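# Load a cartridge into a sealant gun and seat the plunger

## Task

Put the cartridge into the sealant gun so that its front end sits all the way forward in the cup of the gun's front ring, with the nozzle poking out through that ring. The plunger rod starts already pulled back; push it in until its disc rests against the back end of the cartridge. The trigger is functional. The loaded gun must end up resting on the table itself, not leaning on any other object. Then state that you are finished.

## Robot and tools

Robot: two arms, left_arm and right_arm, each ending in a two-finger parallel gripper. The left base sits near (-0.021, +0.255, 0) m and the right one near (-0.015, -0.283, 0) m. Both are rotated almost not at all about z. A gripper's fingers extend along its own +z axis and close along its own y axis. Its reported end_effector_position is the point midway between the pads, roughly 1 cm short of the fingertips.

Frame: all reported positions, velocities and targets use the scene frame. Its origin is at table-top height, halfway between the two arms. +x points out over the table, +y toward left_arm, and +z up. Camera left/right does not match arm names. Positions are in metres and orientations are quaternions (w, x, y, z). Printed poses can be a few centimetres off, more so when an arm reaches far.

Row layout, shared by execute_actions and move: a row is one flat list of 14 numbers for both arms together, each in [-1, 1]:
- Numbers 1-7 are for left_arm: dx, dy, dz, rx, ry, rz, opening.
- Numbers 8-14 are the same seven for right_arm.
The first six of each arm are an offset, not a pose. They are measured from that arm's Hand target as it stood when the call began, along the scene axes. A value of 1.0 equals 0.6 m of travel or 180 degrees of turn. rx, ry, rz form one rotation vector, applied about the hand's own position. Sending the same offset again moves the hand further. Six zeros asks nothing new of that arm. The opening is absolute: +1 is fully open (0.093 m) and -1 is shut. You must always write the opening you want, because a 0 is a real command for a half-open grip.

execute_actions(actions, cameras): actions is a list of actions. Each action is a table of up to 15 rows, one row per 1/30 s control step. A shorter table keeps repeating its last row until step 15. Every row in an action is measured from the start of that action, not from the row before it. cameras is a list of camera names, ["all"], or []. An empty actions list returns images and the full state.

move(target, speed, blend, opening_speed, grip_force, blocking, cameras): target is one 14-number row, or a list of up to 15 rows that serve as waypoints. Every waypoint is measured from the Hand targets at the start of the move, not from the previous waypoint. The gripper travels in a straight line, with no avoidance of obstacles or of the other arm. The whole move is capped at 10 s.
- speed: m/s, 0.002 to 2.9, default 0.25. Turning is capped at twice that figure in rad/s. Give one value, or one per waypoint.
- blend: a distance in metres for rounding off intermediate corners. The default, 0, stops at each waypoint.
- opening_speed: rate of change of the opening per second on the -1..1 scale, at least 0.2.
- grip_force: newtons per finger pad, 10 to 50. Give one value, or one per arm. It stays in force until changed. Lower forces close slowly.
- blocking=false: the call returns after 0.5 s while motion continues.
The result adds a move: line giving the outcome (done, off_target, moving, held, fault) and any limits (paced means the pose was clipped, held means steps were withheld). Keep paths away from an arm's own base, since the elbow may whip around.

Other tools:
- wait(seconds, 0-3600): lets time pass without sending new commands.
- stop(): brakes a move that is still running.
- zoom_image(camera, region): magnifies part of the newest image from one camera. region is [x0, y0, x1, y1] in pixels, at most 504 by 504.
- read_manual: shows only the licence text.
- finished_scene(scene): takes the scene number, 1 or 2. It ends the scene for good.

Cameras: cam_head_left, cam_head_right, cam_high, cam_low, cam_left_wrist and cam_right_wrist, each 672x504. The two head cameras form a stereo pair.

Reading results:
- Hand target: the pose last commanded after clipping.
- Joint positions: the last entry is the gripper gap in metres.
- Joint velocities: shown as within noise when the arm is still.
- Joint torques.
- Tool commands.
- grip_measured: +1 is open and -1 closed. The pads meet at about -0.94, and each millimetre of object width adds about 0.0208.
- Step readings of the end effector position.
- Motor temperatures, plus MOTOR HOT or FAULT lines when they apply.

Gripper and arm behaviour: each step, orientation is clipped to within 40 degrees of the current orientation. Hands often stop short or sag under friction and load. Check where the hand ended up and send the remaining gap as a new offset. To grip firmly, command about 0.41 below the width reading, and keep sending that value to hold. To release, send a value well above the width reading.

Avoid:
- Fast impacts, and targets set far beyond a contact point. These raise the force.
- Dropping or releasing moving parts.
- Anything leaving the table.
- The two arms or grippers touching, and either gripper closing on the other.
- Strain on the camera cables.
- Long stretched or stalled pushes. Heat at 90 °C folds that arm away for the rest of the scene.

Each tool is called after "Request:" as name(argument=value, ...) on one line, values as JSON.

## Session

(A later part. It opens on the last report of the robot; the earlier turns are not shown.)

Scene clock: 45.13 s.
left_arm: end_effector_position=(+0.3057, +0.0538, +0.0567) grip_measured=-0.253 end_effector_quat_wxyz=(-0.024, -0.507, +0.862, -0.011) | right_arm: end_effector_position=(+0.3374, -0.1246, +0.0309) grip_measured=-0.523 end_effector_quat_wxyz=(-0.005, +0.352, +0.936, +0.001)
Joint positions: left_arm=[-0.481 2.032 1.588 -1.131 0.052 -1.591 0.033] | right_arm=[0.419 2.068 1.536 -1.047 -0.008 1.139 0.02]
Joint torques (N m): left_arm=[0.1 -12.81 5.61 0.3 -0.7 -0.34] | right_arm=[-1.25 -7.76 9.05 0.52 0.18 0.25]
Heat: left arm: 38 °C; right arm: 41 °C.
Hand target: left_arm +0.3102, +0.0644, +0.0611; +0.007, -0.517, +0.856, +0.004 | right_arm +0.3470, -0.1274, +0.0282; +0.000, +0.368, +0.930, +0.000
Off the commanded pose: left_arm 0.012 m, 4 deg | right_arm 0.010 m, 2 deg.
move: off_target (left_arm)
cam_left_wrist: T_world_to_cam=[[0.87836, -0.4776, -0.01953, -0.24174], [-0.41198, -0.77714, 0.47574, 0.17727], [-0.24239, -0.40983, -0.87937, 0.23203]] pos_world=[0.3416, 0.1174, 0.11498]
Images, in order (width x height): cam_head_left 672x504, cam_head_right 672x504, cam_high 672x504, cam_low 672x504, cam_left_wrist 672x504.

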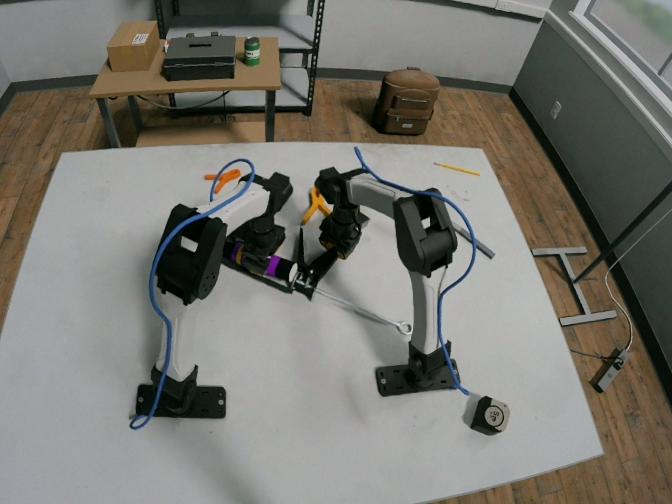

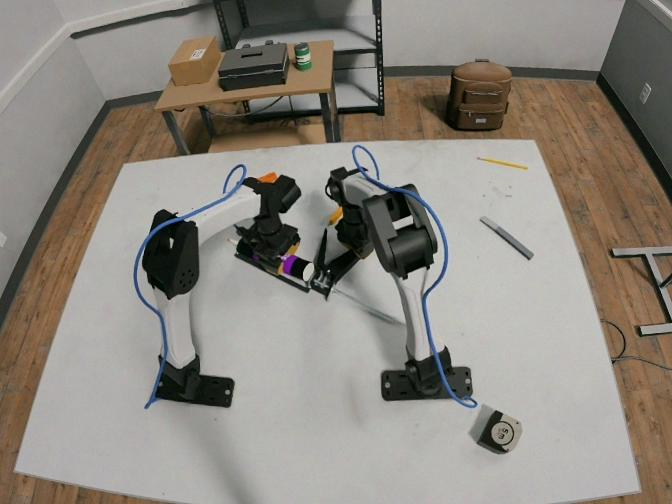

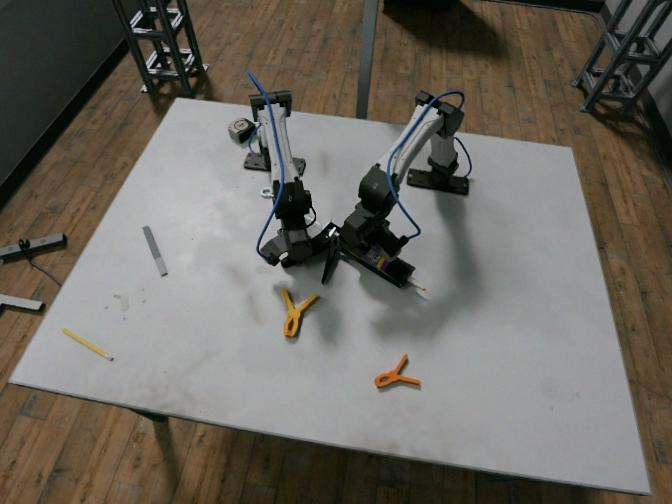

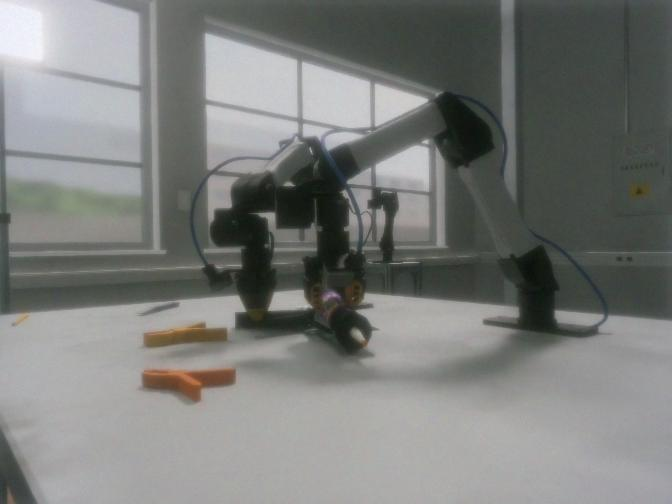

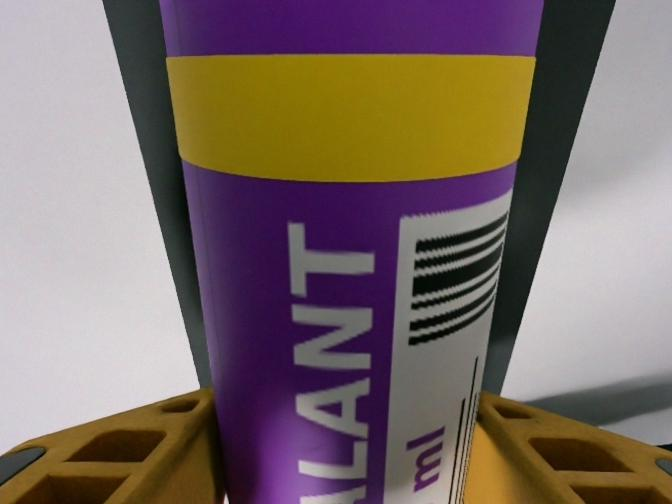

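Request:
move(target=[[0.0,0.0,-0.0075,0.002,-0.001,0,-0.4, 0,0,0,0,0,0,-0.95],[0.004,0.008,-0.0075,0.002,-0.001,0,-0.4, 0,0,0,0,0,0,-0.95]], speed=0.04, cameras=["cam_low","cam_high","cam_left_wrist"])

Request:
zoom_image(camera="cam_high", region=[385, 255, 435, 305])

Request:
zoom_image(camera="cam_low", region=[330, 305, 380, 355])

Scene clock: 47.60 s.
left_arm: end_effector_position=(+0.3058, +0.0539, +0.0533) grip_measured=-0.253 end_effector_quat_wxyz=(-0.019, -0.506, +0.862, -0.010) | right_arm: end_effector_position=(+0.3374, -0.1246, +0.0309) grip_measured=-0.523 end_effector_quat_wxyz=(-0.005, +0.352, +0.936, +0.001)
Joint positions: left_arm=[-0.485 2.032 1.575 -1.115 0.042 -1.594 0.033] | right_arm=[0.419 2.068 1.536 -1.047 -0.008 1.139 0.02]
Joint torques (N m): left_arm=[1.18 -12.53 5.5 0.3 -0.7 -0.2] | right_arm=[-1.2 -7.66 8.96 0.49 0.18 0.25]
Heat: left arm: 38 °C; right arm: 41 °C.
Hand target: left_arm +0.3125, +0.0691, +0.0565; +0.010, -0.517, +0.856, +0.005 | right_arm +0.3469, -0.1274, +0.0282; +0.000, +0.367, +0.930, +0.001
Off the commanded pose: left_arm 0.017 m, 4 deg | right_arm 0.010 m, 2 deg.
move: off_target (left_arm)
cam_left_wrist: T_world_to_cam=[[0.87813, -0.47815, -0.01632, -0.24188], [-0.41604, -0.78003, 0.4674, 0.18082], [-0.23622, -0.40365, -0.88389, 0.22722]] pos_world=[0.34131, 0.1171, 0.11237]
Images, in order (width x height): cam_high 672x504, cam_low 672x504, cam_left_wrist 672x504.

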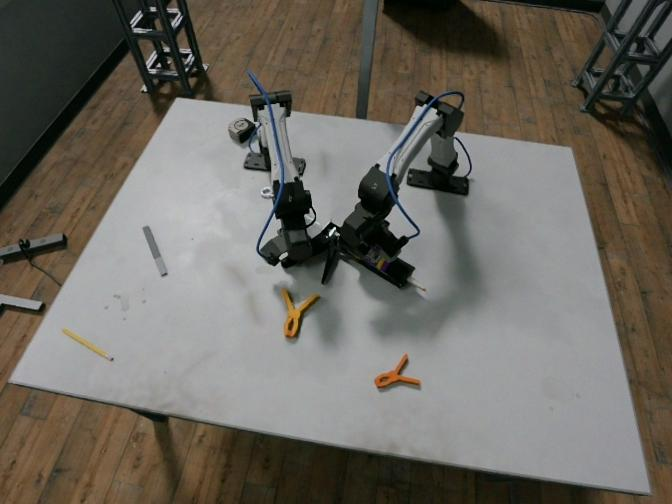

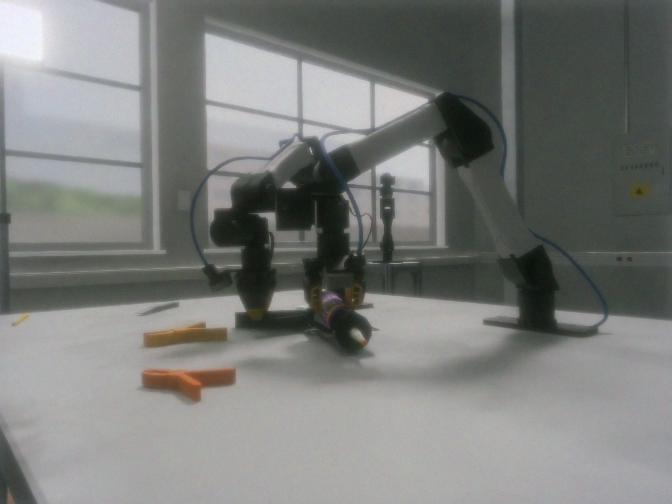

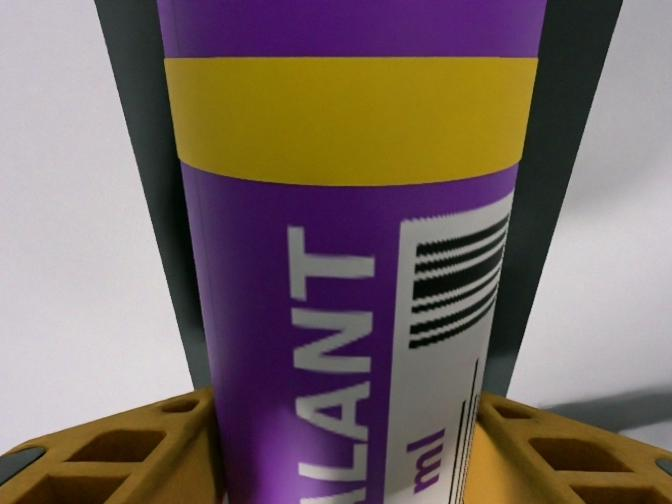

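Scaled by 10.080 from the camera's image (finer frame: 960x720).

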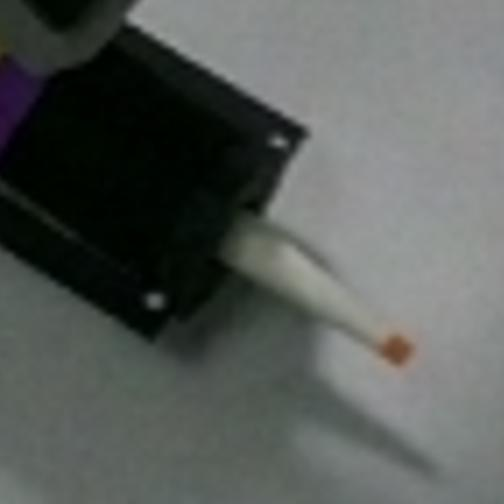

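Scaled by 10.080 from the camera's image (finer frame: 960x720).

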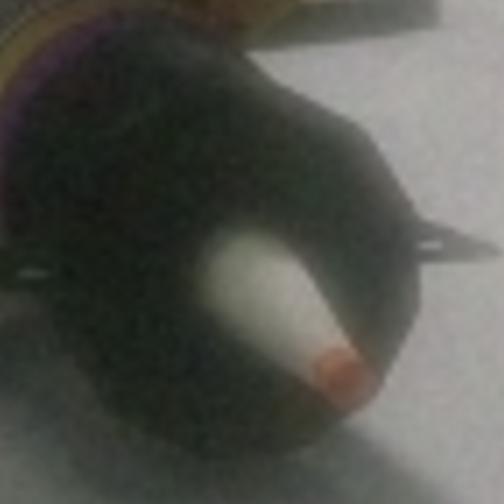

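Request:
move(target=[[-0.0075,-0.0175,0,0,0,0,-0.4, 0,0,0,0,0,0,0.1],[-0.0075,-0.0175,0,0,0,0,-0.4, 0,0,0.17,0,0,0,0.1]], speed=0.1, opening_speed=1.0, cameras=["cam_low","cam_high","cam_left_wrist","cam_right_wrist","cam_head_right","cam_head_left"])

Scene clock: 51.10 s.
left_arm: end_effector_position=(+0.3056, +0.0532, +0.0532) grip_measured=-0.253 end_effector_quat_wxyz=(-0.010, -0.510, +0.860, -0.005) | right_arm: end_effector_position=(+0.3424, -0.1255, +0.1139) grip_measured=+0.099 end_effector_quat_wxyz=(-0.017, +0.360, +0.933, -0.010)
Joint positions: left_arm=[-0.495 2.032 1.575 -1.114 0.023 -1.612 0.033] | right_arm=[0.411 2.074 1.878 -1.413 -0.009 1.147 0.05]
Joint torques (N m): left_arm=[-0.25 -12.04 6.19 0.27 -0.5 -0.3] | right_arm=[-0.51 -12.22 9.66 0.24 0.16 0.19]
Heat: left arm: 38 °C; right arm: 41 °C.
Hand target: left_arm +0.3080, +0.0586, +0.0565; +0.010, -0.517, +0.856, +0.005 | right_arm +0.3470, -0.1274, +0.1302; +0.000, +0.367, +0.930, +0.001
Off the commanded pose: left_arm 0.007 m, 3 deg | right_arm 0.017 m, 2 deg.
move: off_target (left_arm, right_arm)
cam_left_wrist: T_world_to_cam=[[0.88209, -0.47084, -0.01502, -0.2437], [-0.41459, -0.79105, 0.44983, 0.18126], [-0.22368, -0.39056, -0.89299, 0.22268]] pos_world=[0.33992, 0.11562, 0.11366]
cam_right_wrist: T_world_to_cam=[[-0.67004, -0.74214, 0.01637, 0.13518], [-0.65732, 0.60341, 0.45147, 0.28643], [-0.34493, 0.29174, -0.89214, 0.34185]] pos_world=[0.39677, -0.17225, 0.17344]

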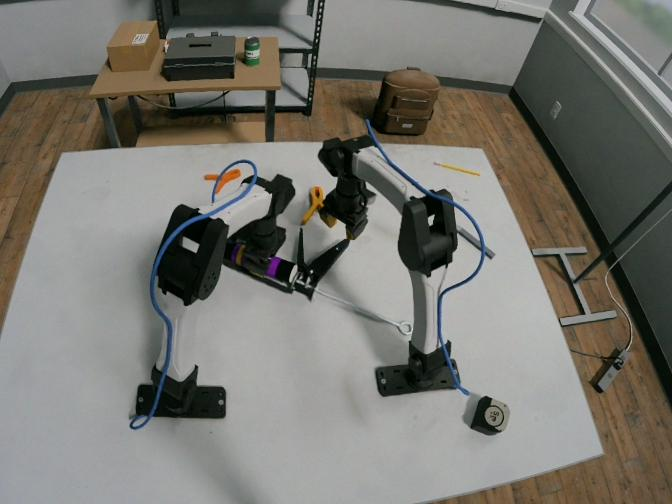

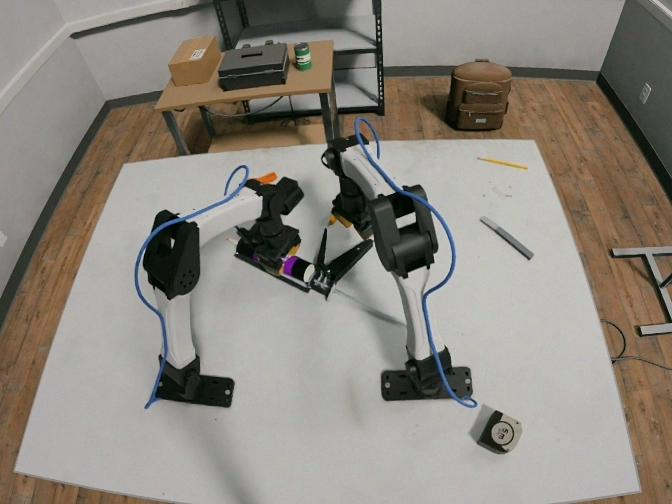

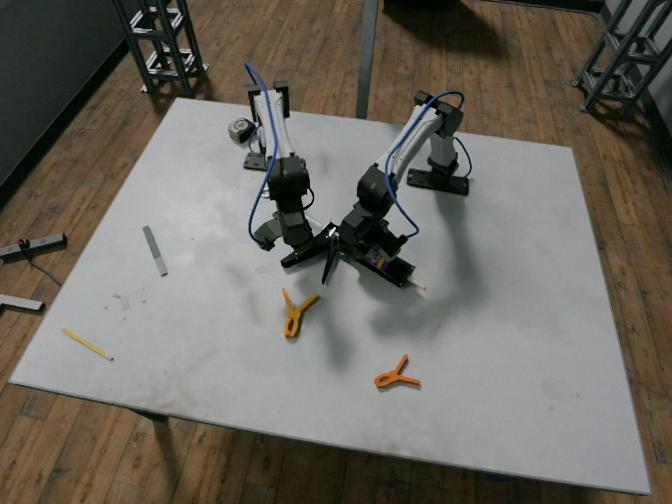

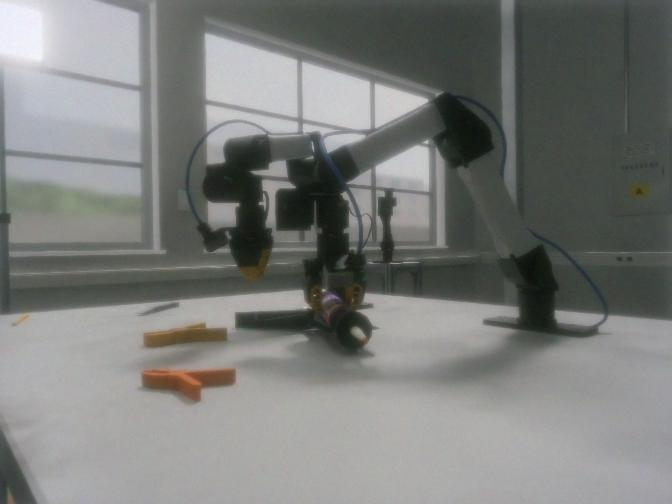

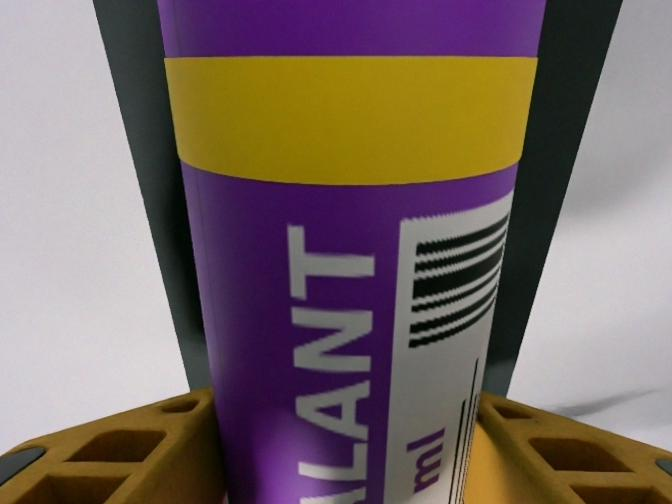

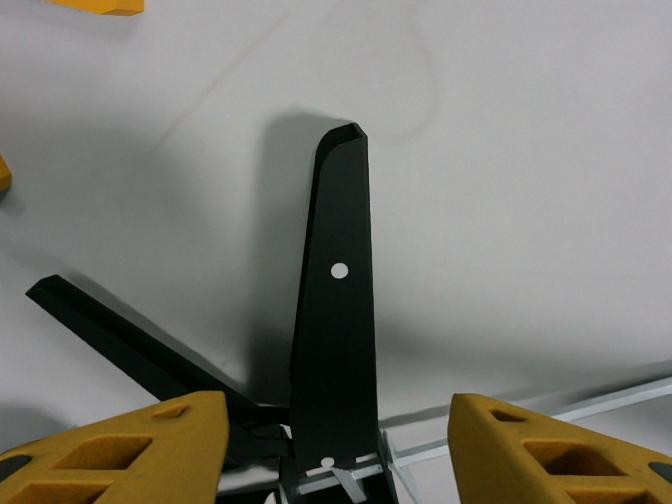

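Request:
move(target=[0,0,0,0,0,0,-0.4, -0.248,-0.021,0.0,0,0,0.572,0.1], speed=0.2, cameras=["cam_right_wrist","cam_head_right","cam_head_left","cam_high"])

Request:
zoom_image(camera="cam_head_right", region=[240, 220, 400, 340])

Scene clock: 57.47 s.
left_arm: end_effector_position=(+0.3056, +0.0532, +0.0532) grip_measured=-0.253 end_effector_quat_wxyz=(-0.010, -0.510, +0.860, -0.005) | right_arm: end_effector_position=(+0.1993, -0.1396, +0.1288) grip_measured=+0.099 end_effector_quat_wxyz=(-0.010, -0.492, +0.871, +0.004)
Joint positions: left_arm=[-0.495 2.032 1.575 -1.114 0.023 -1.612 0.033] | right_arm=[0.585 1.532 1.268 -1.325 -0.009 -0.444 0.05]
Joint torques (N m): left_arm=[-0.28 -12.04 6.17 0.27 -0.5 -0.3] | right_arm=[0.36 -7.36 5.52 0.58 0.11 -0.02]
Motor temperatures (°C): left_arm=[26 39 31 32 26 28 27] | right_arm=[30 39 41 31 25 24 26]
Heat: left arm: 39 °C; right arm: 41 °C.
Hand target: left_arm +0.3080, +0.0586, +0.0565; +0.010, -0.517, +0.856, +0.005 | right_arm +0.1982, -0.1400, +0.1302; +0.000, -0.499, +0.867, +0.000
Off the commanded pose: left_arm 0.007 m, 3 deg | right_arm 0.002 m, 1 deg.
move: done
cam_right_wrist: T_world_to_cam=[[0.85655, -0.51516, -0.03046, -0.23801], [-0.45069, -0.77549, 0.44214, -0.03835], [-0.25139, -0.36499, -0.89643, 0.20019]] pos_world=[0.23691, -0.07929, 0.18916]
Images, in order (width x height): cam_head_left 672x504, cam_head_right 672x504, cam_high 672x504, cam_right_wrist 672x504.

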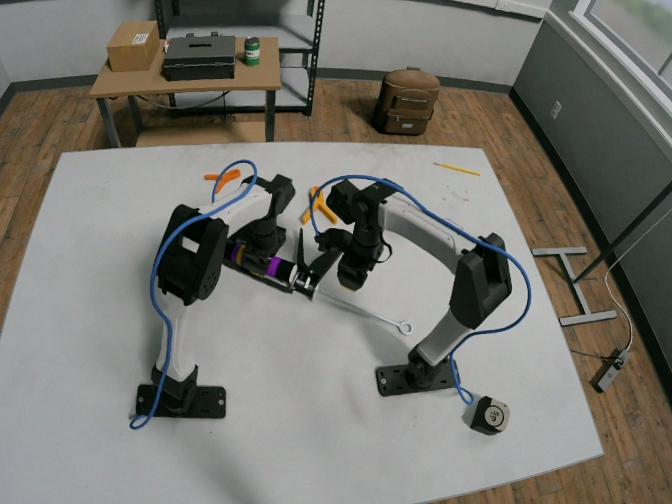

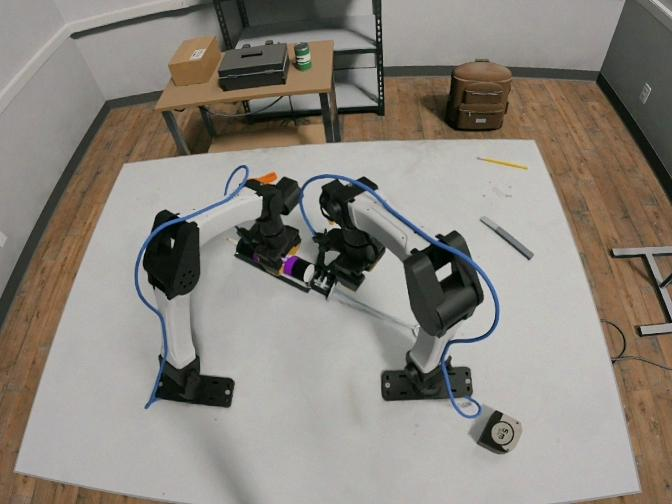

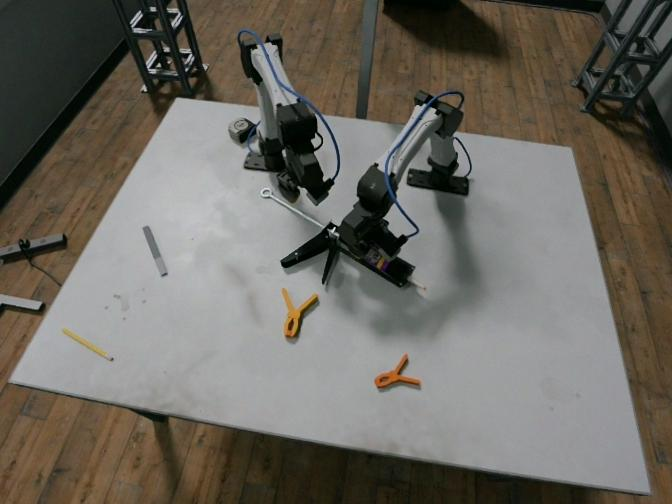

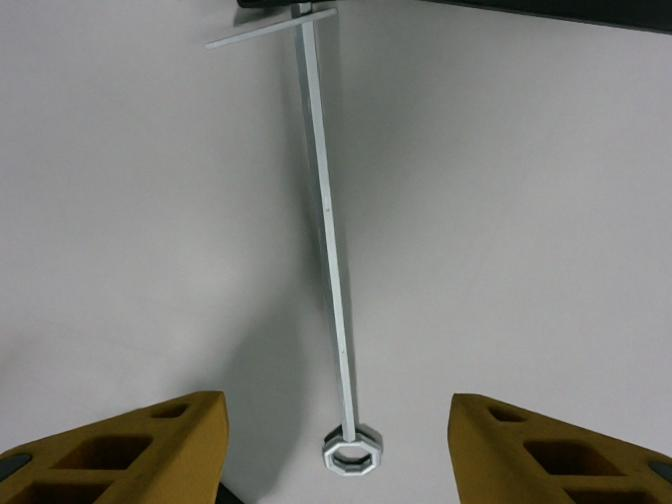

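Scaled by 3.150 from the camera's image (finer frame: 960x720).

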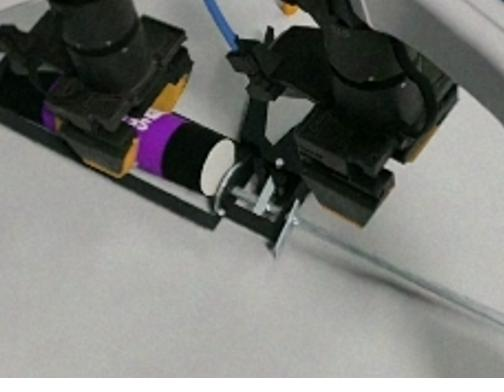

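Request:
move(target=[[0,0,0,0,0,0,-0.4, 0.0015,0.019,-0.08,0,0,0.0167,0.1],[0,0,0,0,0,0,-0.4, 0.0015,0.019,-0.16,0,0,0.0167,0.1]], speed=0.12, cameras=["cam_right_wrist","cam_head_right"])

Scene clock: 60.03 s.
left_arm: end_effector_position=(+0.3056, +0.0532, +0.0532) grip_measured=-0.253 end_effector_quat_wxyz=(-0.010, -0.510, +0.860, -0.005) | right_arm: end_effector_position=(+0.2006, -0.1279, +0.0401) grip_measured=+0.099 end_effector_quat_wxyz=(+0.005, -0.515, +0.857, +0.005)
Joint positions: left_arm=[-0.495 2.032 1.575 -1.114 0.023 -1.612 0.033] | right_arm=[0.619 1.604 0.979 -0.935 -0.009 -0.463 0.05]
Joint torques (N m): left_arm=[-0.28 -12.04 6.17 0.27 -0.5 -0.3] | right_arm=[0.38 -4.72 5.3 0.65 0.05 -0.04]
Heat: left arm: 39 °C; right arm: 41 °C.
Hand target: left_arm +0.3080, +0.0586, +0.0565; +0.010, -0.517, +0.856, +0.005 | right_arm +0.1990, -0.1287, +0.0342; -0.001, -0.521, +0.853, +0.000
Off the commanded pose: left_arm 0.007 m, 3 deg | right_arm 0.006 m, 1 deg.
move: done
cam_right_wrist: T_world_to_cam=[[0.88306, -0.46894, -0.0177, -0.2357], [-0.41939, -0.80556, 0.41856, 0.0014], [-0.21054, -0.36218, -0.90802, 0.11783]] pos_world=[0.23353, -0.06673, 0.10223]
Images, in order (width x height): cam_head_right 672x504, cam_right_wrist 672x504.

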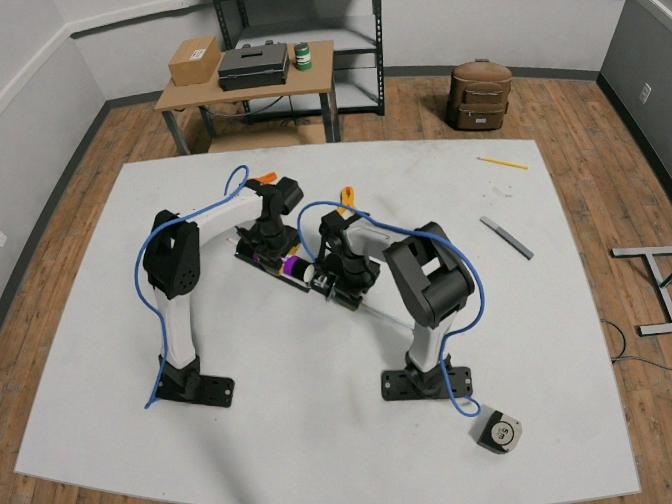

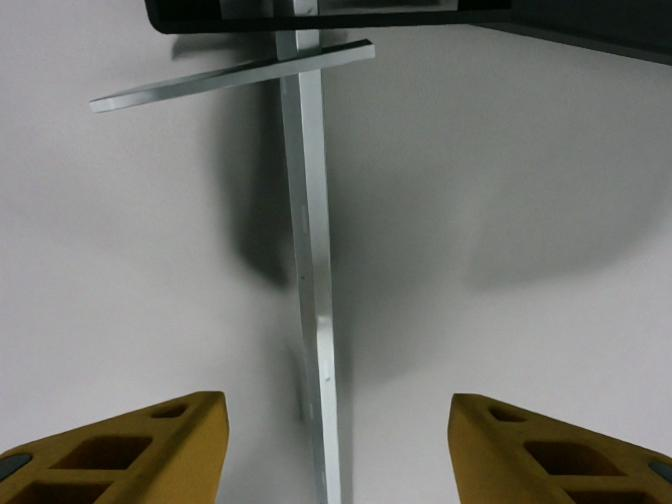

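Request:
move(target=[[0,0,0,0,0,0,-0.4, 0,0,-0.007,0,0,0,0.1],[0,0,0,0,0,0,-0.4, 0,0,-0.007,0,0,0,-0.95]], speed=0.12, opening_speed=1.0, cameras=["cam_right_wrist","cam_low"])

Scene clock: 62.23 s.
left_arm: end_effector_position=(+0.3056, +0.0532, +0.0532) grip_measured=-0.253 end_effector_quat_wxyz=(-0.010, -0.510, +0.860, -0.005) | right_arm: end_effector_position=(+0.2010, -0.1276, +0.0361) grip_measured=-0.946 end_effector_quat_wxyz=(+0.005, -0.515, +0.857, +0.005)
Joint positions: left_arm=[-0.495 2.032 1.575 -1.114 0.023 -1.612 0.033] | right_arm=[0.619 1.611 0.969 -0.917 -0.009 -0.463 0]
Joint torques (N m): left_arm=[-0.27 -12.04 6.19 0.27 -0.5 -0.3] | right_arm=[0.61 -4.78 5.2 0.67 0.08 -0.04]
Heat: left arm: 39 °C; right arm: 40 °C.
Hand target: left_arm +0.3080, +0.0586, +0.0565; +0.010, -0.517, +0.856, +0.005 | right_arm +0.1991, -0.1286, +0.0300; +0.000, -0.521, +0.853, +0.000
Off the commanded pose: left_arm 0.007 m, 3 deg | right_arm 0.007 m, 1 deg.
move: done
cam_right_wrist: T_world_to_cam=[[0.88306, -0.46895, -0.01704, -0.23601], [-0.41992, -0.8059, 0.41736, 0.00349], [-0.20945, -0.3614, -0.90858, 0.11437]] pos_world=[0.23383, -0.06653, 0.09843]
Images, in order (width x height): cam_low 672x504, cam_right_wrist 672x504.

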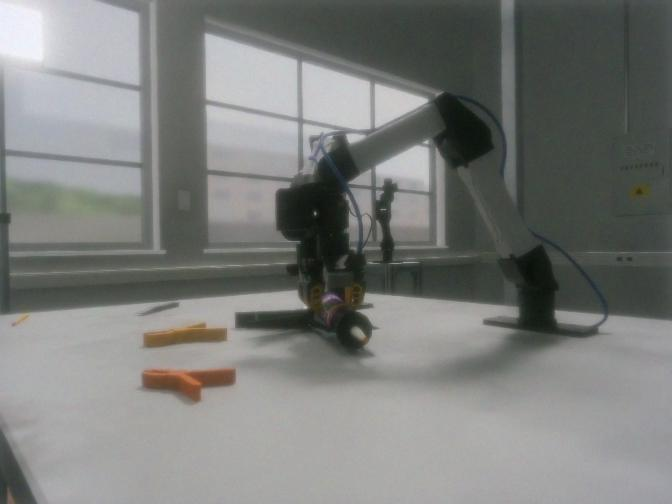

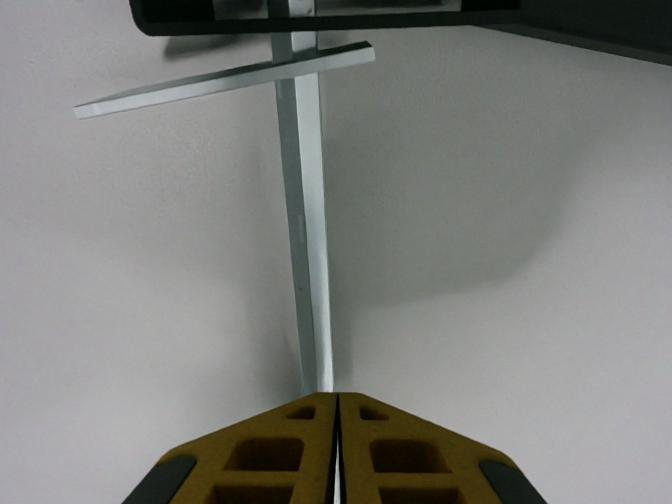

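Request:
move(target=[0,0,-0.0133,0.0172,-0.0091,0,-0.4, 0,0,0.03,0,0,0,0.1], speed=0.05, cameras=["cam_right_wrist","cam_low","cam_left_wrist","cam_high"])

Request:
zoom_image(camera="cam_low", region=[290, 280, 390, 360])

Scene clock: 64.17 s.
left_arm: end_effector_position=(+0.3059, +0.0536, +0.0470) grip_measured=-0.253 end_effector_quat_wxyz=(+0.015, -0.511, +0.860, +0.010) | right_arm: end_effector_position=(+0.1917, -0.1343, +0.0363) grip_measured=+0.099 end_effector_quat_wxyz=(-0.018, -0.514, +0.857, +0.003)
Joint positions: left_arm=[-0.52 2.042 1.564 -1.098 -0.036 -1.639 0.033] | right_arm=[0.619 1.611 0.969 -0.964 -0.009 -0.463 0.05]
Joint torques (N m): left_arm=[-0.46 -11.95 5.6 0.32 -0.56 -0.29] | right_arm=[0.62 -7.15 9.76 0.24 0.08 -0.03]
Heat: left arm: 39 °C; right arm: 40 °C.
Hand target: left_arm +0.3080, +0.0586, +0.0486; +0.036, -0.516, +0.855, +0.021 | right_arm +0.1991, -0.1286, +0.0480; +0.000, -0.521, +0.853, +0.000
Off the commanded pose: left_arm 0.006 m, 3 deg | right_arm 0.015 m, 2 deg.
move: off_target (left_arm, right_arm)
cam_left_wrist: T_world_to_cam=[[0.88331, -0.46851, -0.01588, -0.24435], [-0.42461, -0.81399, 0.39639, 0.19126], [-0.19864, -0.34339, -0.91795, 0.20839]] pos_world=[0.33845, 0.11276, 0.1116]
cam_right_wrist: T_world_to_cam=[[0.88198, -0.46974, -0.03818, -0.22996], [-0.40315, -0.79395, 0.4551, -0.00876], [-0.24409, -0.386, -0.88962, 0.11282]] pos_world=[0.22683, -0.07143, 0.09557]
Images, in order (width x height): cam_high 672x504, cam_low 672x504, cam_left_wrist 672x504, cam_right_wrist 672x504.

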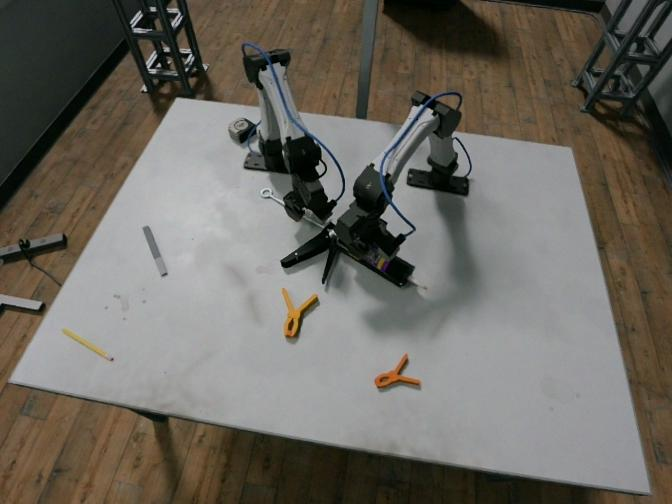

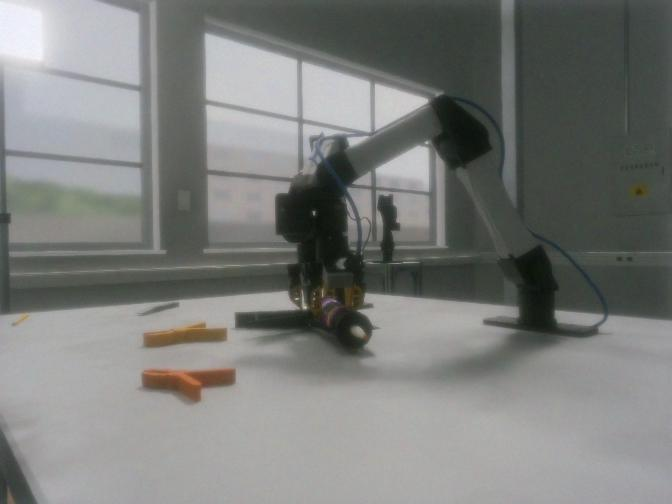

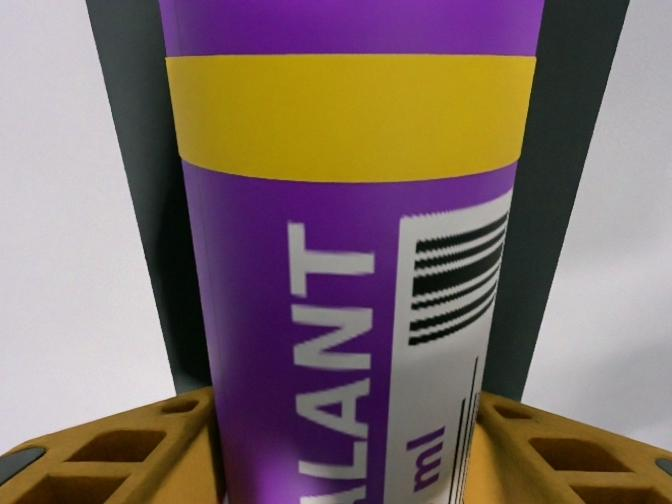

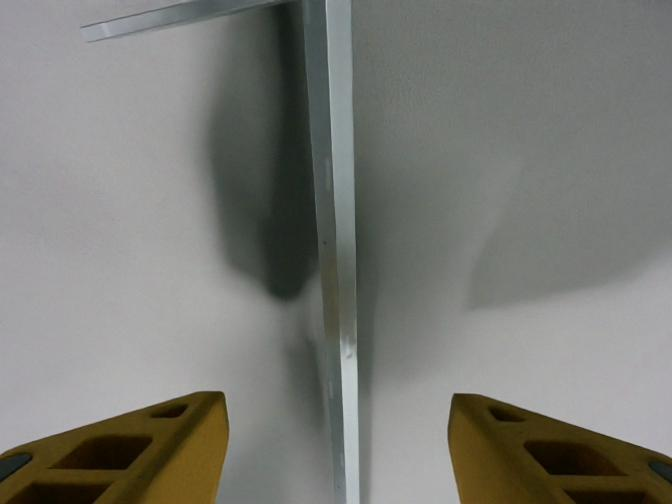

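Scaled by 5.040 from the camera's image (finer frame: 960x720).

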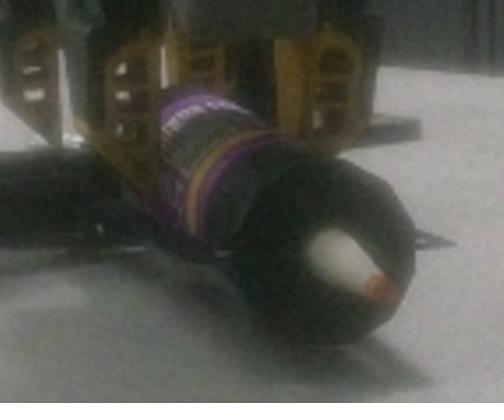

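Request:
move(target=[0,0,-0.005,0,0,0,-0.4, -0.006,-0.004,-0.0567,0,0,0,0.1], speed=0.06, cameras=["cam_right_wrist","cam_low","cam_left_wrist"])

Request:
zoom_image(camera="cam_low", region=[290, 280, 390, 360])

Scene clock: 65.83 s.
left_arm: end_effector_position=(+0.3056, +0.0541, +0.0446) grip_measured=-0.253 end_effector_quat_wxyz=(+0.015, -0.511, +0.859, +0.011) | right_arm: end_effector_position=(+0.1974, -0.1302, +0.0198) grip_measured=+0.099 end_effector_quat_wxyz=(+0.004, -0.515, +0.857, +0.005)
Joint positions: left_arm=[-0.52 2.044 1.557 -1.09 -0.038 -1.641 0.033] | right_arm=[0.619 1.625 0.912 -0.848 -0.009 -0.463 0.05]
Joint torques (N m): left_arm=[-0.44 -11.85 5.53 0.36 -0.55 -0.29] | right_arm=[0.47 -4.66 5.19 0.63 0.11 -0.03]
Heat: left arm: 39 °C; right arm: 40 °C.
Hand target: left_arm +0.3080, +0.0585, +0.0456; +0.036, -0.516, +0.855, +0.021 | right_arm +0.1954, -0.1310, +0.0140; +0.000, -0.521, +0.853, +0.000
Off the commanded pose: left_arm 0.005 m, 3 deg | right_arm 0.006 m, 1 deg.
move: off_target (left_arm)
cam_left_wrist: T_world_to_cam=[[0.8842, -0.4668, -0.01716, -0.2442], [-0.42292, -0.8156, 0.39488, 0.19214], [-0.19833, -0.34189, -0.91857, 0.20604]] pos_world=[0.33805, 0.11316, 0.1092]
cam_right_wrist: T_world_to_cam=[[0.88303, -0.46897, -0.01788, -0.23425], [-0.41928, -0.80544, 0.41889, 0.00673], [-0.21085, -0.3624, -0.90786, 0.09797]] pos_world=[0.23033, -0.06893, 0.08193]
Images, in order (width x height): cam_low 672x504, cam_left_wrist 672x504, cam_right_wrist 672x504.

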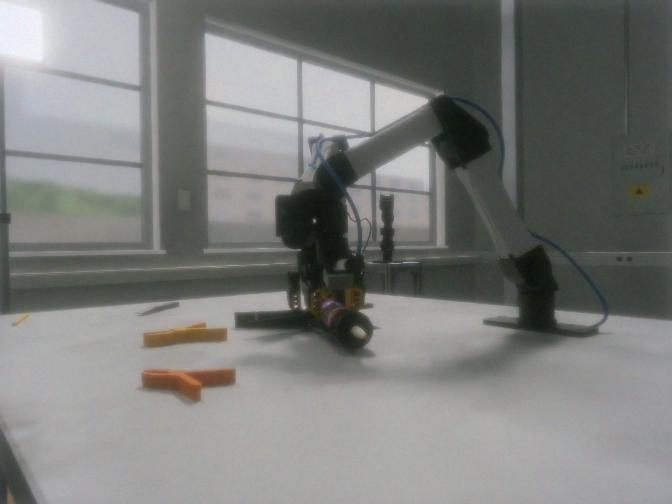

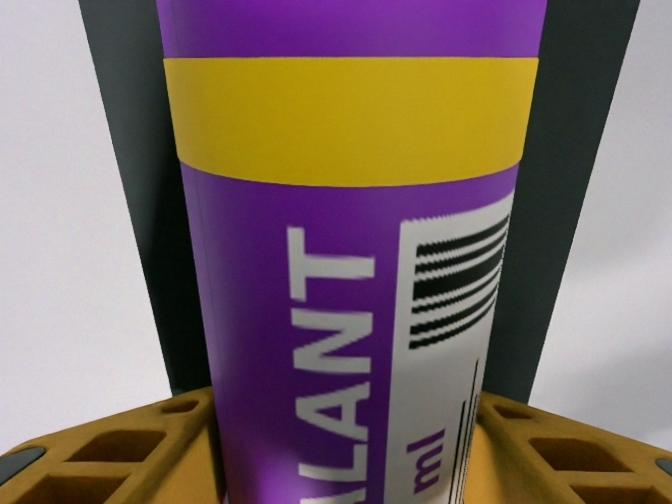

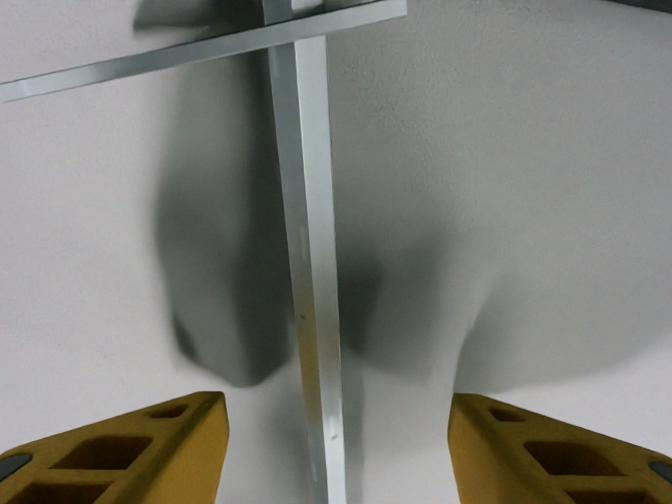

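Scaled by 5.040 from the camera's image (finer frame: 960x720).

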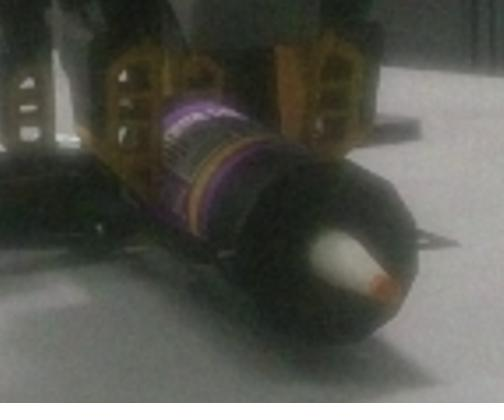

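Request:
move(target=[0,0,0,0,0,0,-0.4, 0,0,0,0,0,0,-0.95], opening_speed=0.8, cameras=["cam_right_wrist","cam_head_right"])

Scene clock: 67.47 s.
left_arm: end_effector_position=(+0.3066, +0.0540, +0.0446) grip_measured=-0.253 end_effector_quat_wxyz=(+0.017, -0.513, +0.858, +0.010) | right_arm: end_effector_position=(+0.1967, -0.1291, +0.0198) grip_measured=-0.892 end_effector_quat_wxyz=(+0.005, -0.525, +0.851, +0.005)
Joint positions: left_arm=[-0.52 2.044 1.557 -1.087 -0.04 -1.644 0.033] | right_arm=[0.623 1.625 0.912 -0.847 -0.009 -0.483 0.002]
Joint torques (N m): left_arm=[-0.46 -11.84 5.53 0.32 -0.53 -0.26] | right_arm=[0.13 -4.64 5.11 0.66 0.07 0.16]
Heat: left arm: 40 °C; right arm: 40 °C.
Hand target: left_arm +0.3080, +0.0586, +0.0456; +0.036, -0.516, +0.855, +0.021 | right_arm +0.1954, -0.1310, +0.0140; +0.000, -0.521, +0.853, +0.000
Off the commanded pose: left_arm 0.005 m, 3 deg | right_arm 0.006 m, 1 deg.
move: done
cam_right_wrist: T_world_to_cam=[[0.89457, -0.44658, -0.01745, -0.23251], [-0.39911, -0.81583, 0.41849, 0.00202], [-0.20112, -0.3674, -0.90805, 0.09563]] pos_world=[0.22804, -0.06705, 0.08193]
Images, in order (width x height): cam_head_right 672x504, cam_right_wrist 672x504.

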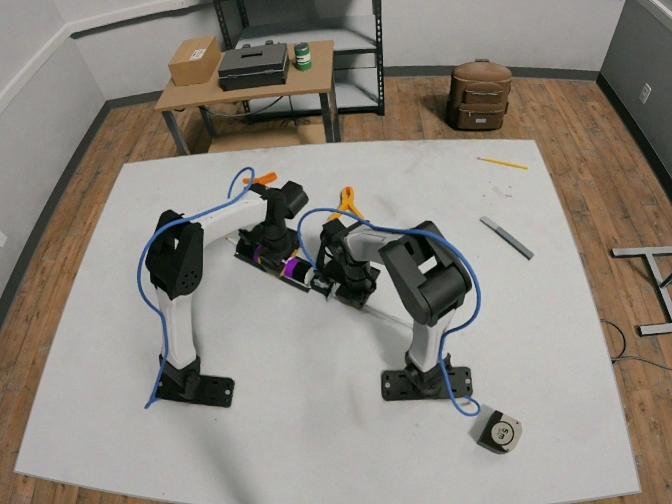

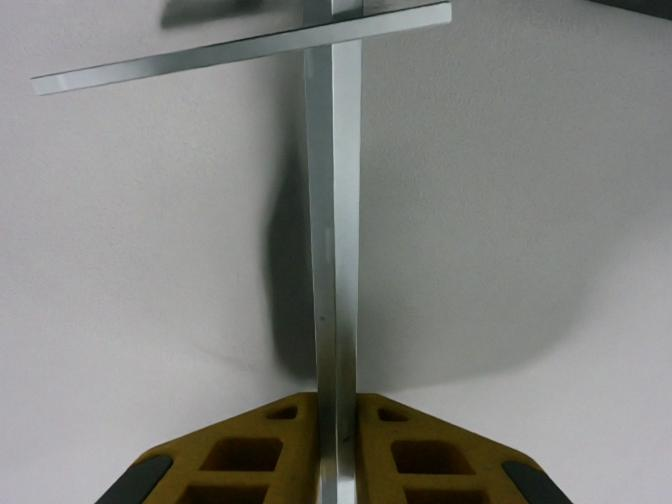

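Request:
move(target=[0,0,0,0,0,0,-0.4, 0.0092,0.0178,0.001,0,0,0,-0.95], speed=0.03, cameras=["cam_right_wrist","cam_head_right","cam_head_left"])

Request:
zoom_image(camera="cam_head_left", region=[260, 230, 340, 310])

Request:
zoom_image(camera="cam_head_right", region=[270, 230, 350, 310])

Scene clock: 68.37 s.
left_arm: end_effector_position=(+0.3066, +0.0540, +0.0446) grip_measured=-0.253 end_effector_quat_wxyz=(+0.017, -0.513, +0.858, +0.010) | right_arm: end_effector_position=(+0.1955, -0.1275, +0.0193) grip_measured=-0.901 end_effector_quat_wxyz=(-0.005, -0.528, +0.849, +0.002)
Joint positions: left_arm=[-0.52 2.044 1.557 -1.087 -0.04 -1.644 0.033] | right_arm=[0.635 1.643 0.929 -0.866 -0.004 -0.478 0.002]
Joint torques (N m): left_arm=[-0.46 -11.85 5.53 0.32 -0.53 -0.26] | right_arm=[0.73 -3.17 7.66 0.73 0.04 0.32]
Heat: left arm: 40 °C; right arm: 40 °C.
Hand target: left_arm +0.3080, +0.0586, +0.0456; +0.036, -0.516, +0.855, +0.021 | right_arm +0.2010, -0.1203, +0.0146; +0.000, -0.521, +0.853, +0.000
Off the commanded pose: left_arm 0.005 m, 3 deg | right_arm 0.010 m, 1 deg.
move: done
cam_right_wrist: T_world_to_cam=[[0.89721, -0.44105, -0.0223, -0.23044], [-0.38816, -0.81168, 0.43647, 0.00111], [-0.2106, -0.38295, -0.89944, 0.09525]] pos_world=[0.22725, -0.06425, 0.08005]
Images, in order (width x height): cam_head_left 672x504, cam_head_right 672x504, cam_right_wrist 672x504.

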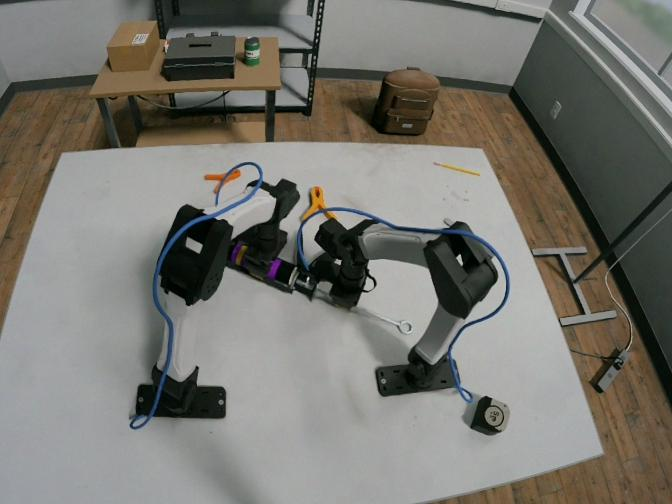

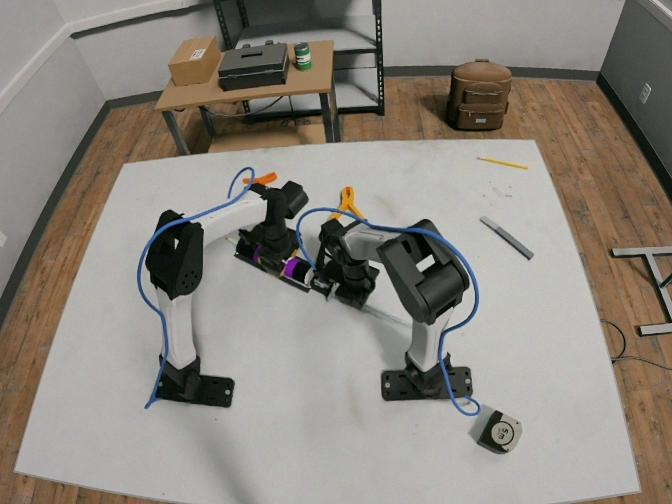

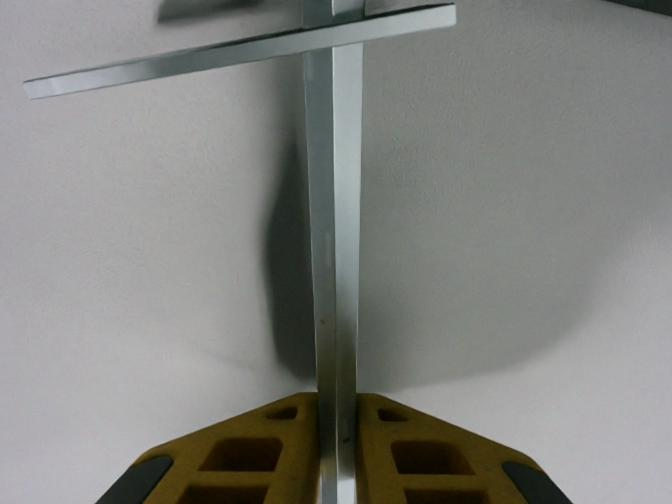

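Scaled by 6.300 from the camera's image (finer frame: 960x720).

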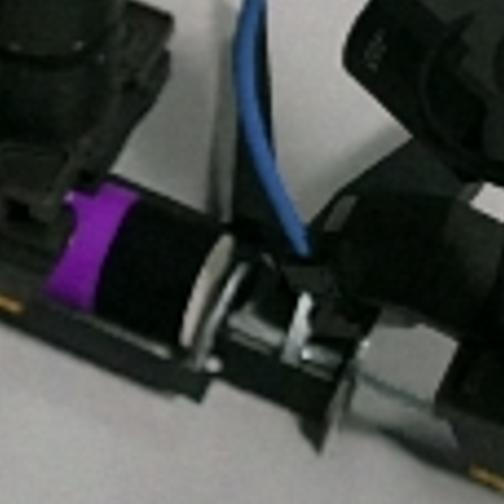

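Scaled by 6.300 from the camera's image (finer frame: 960x720).

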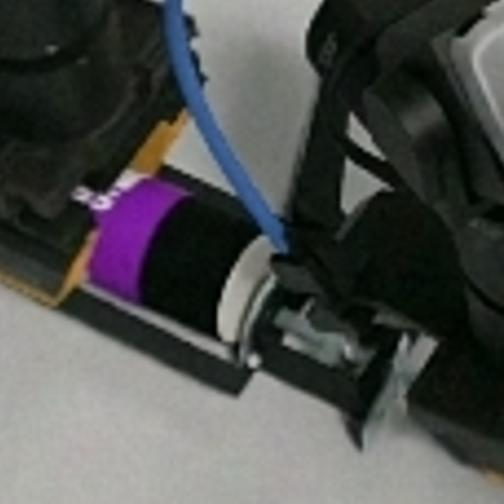

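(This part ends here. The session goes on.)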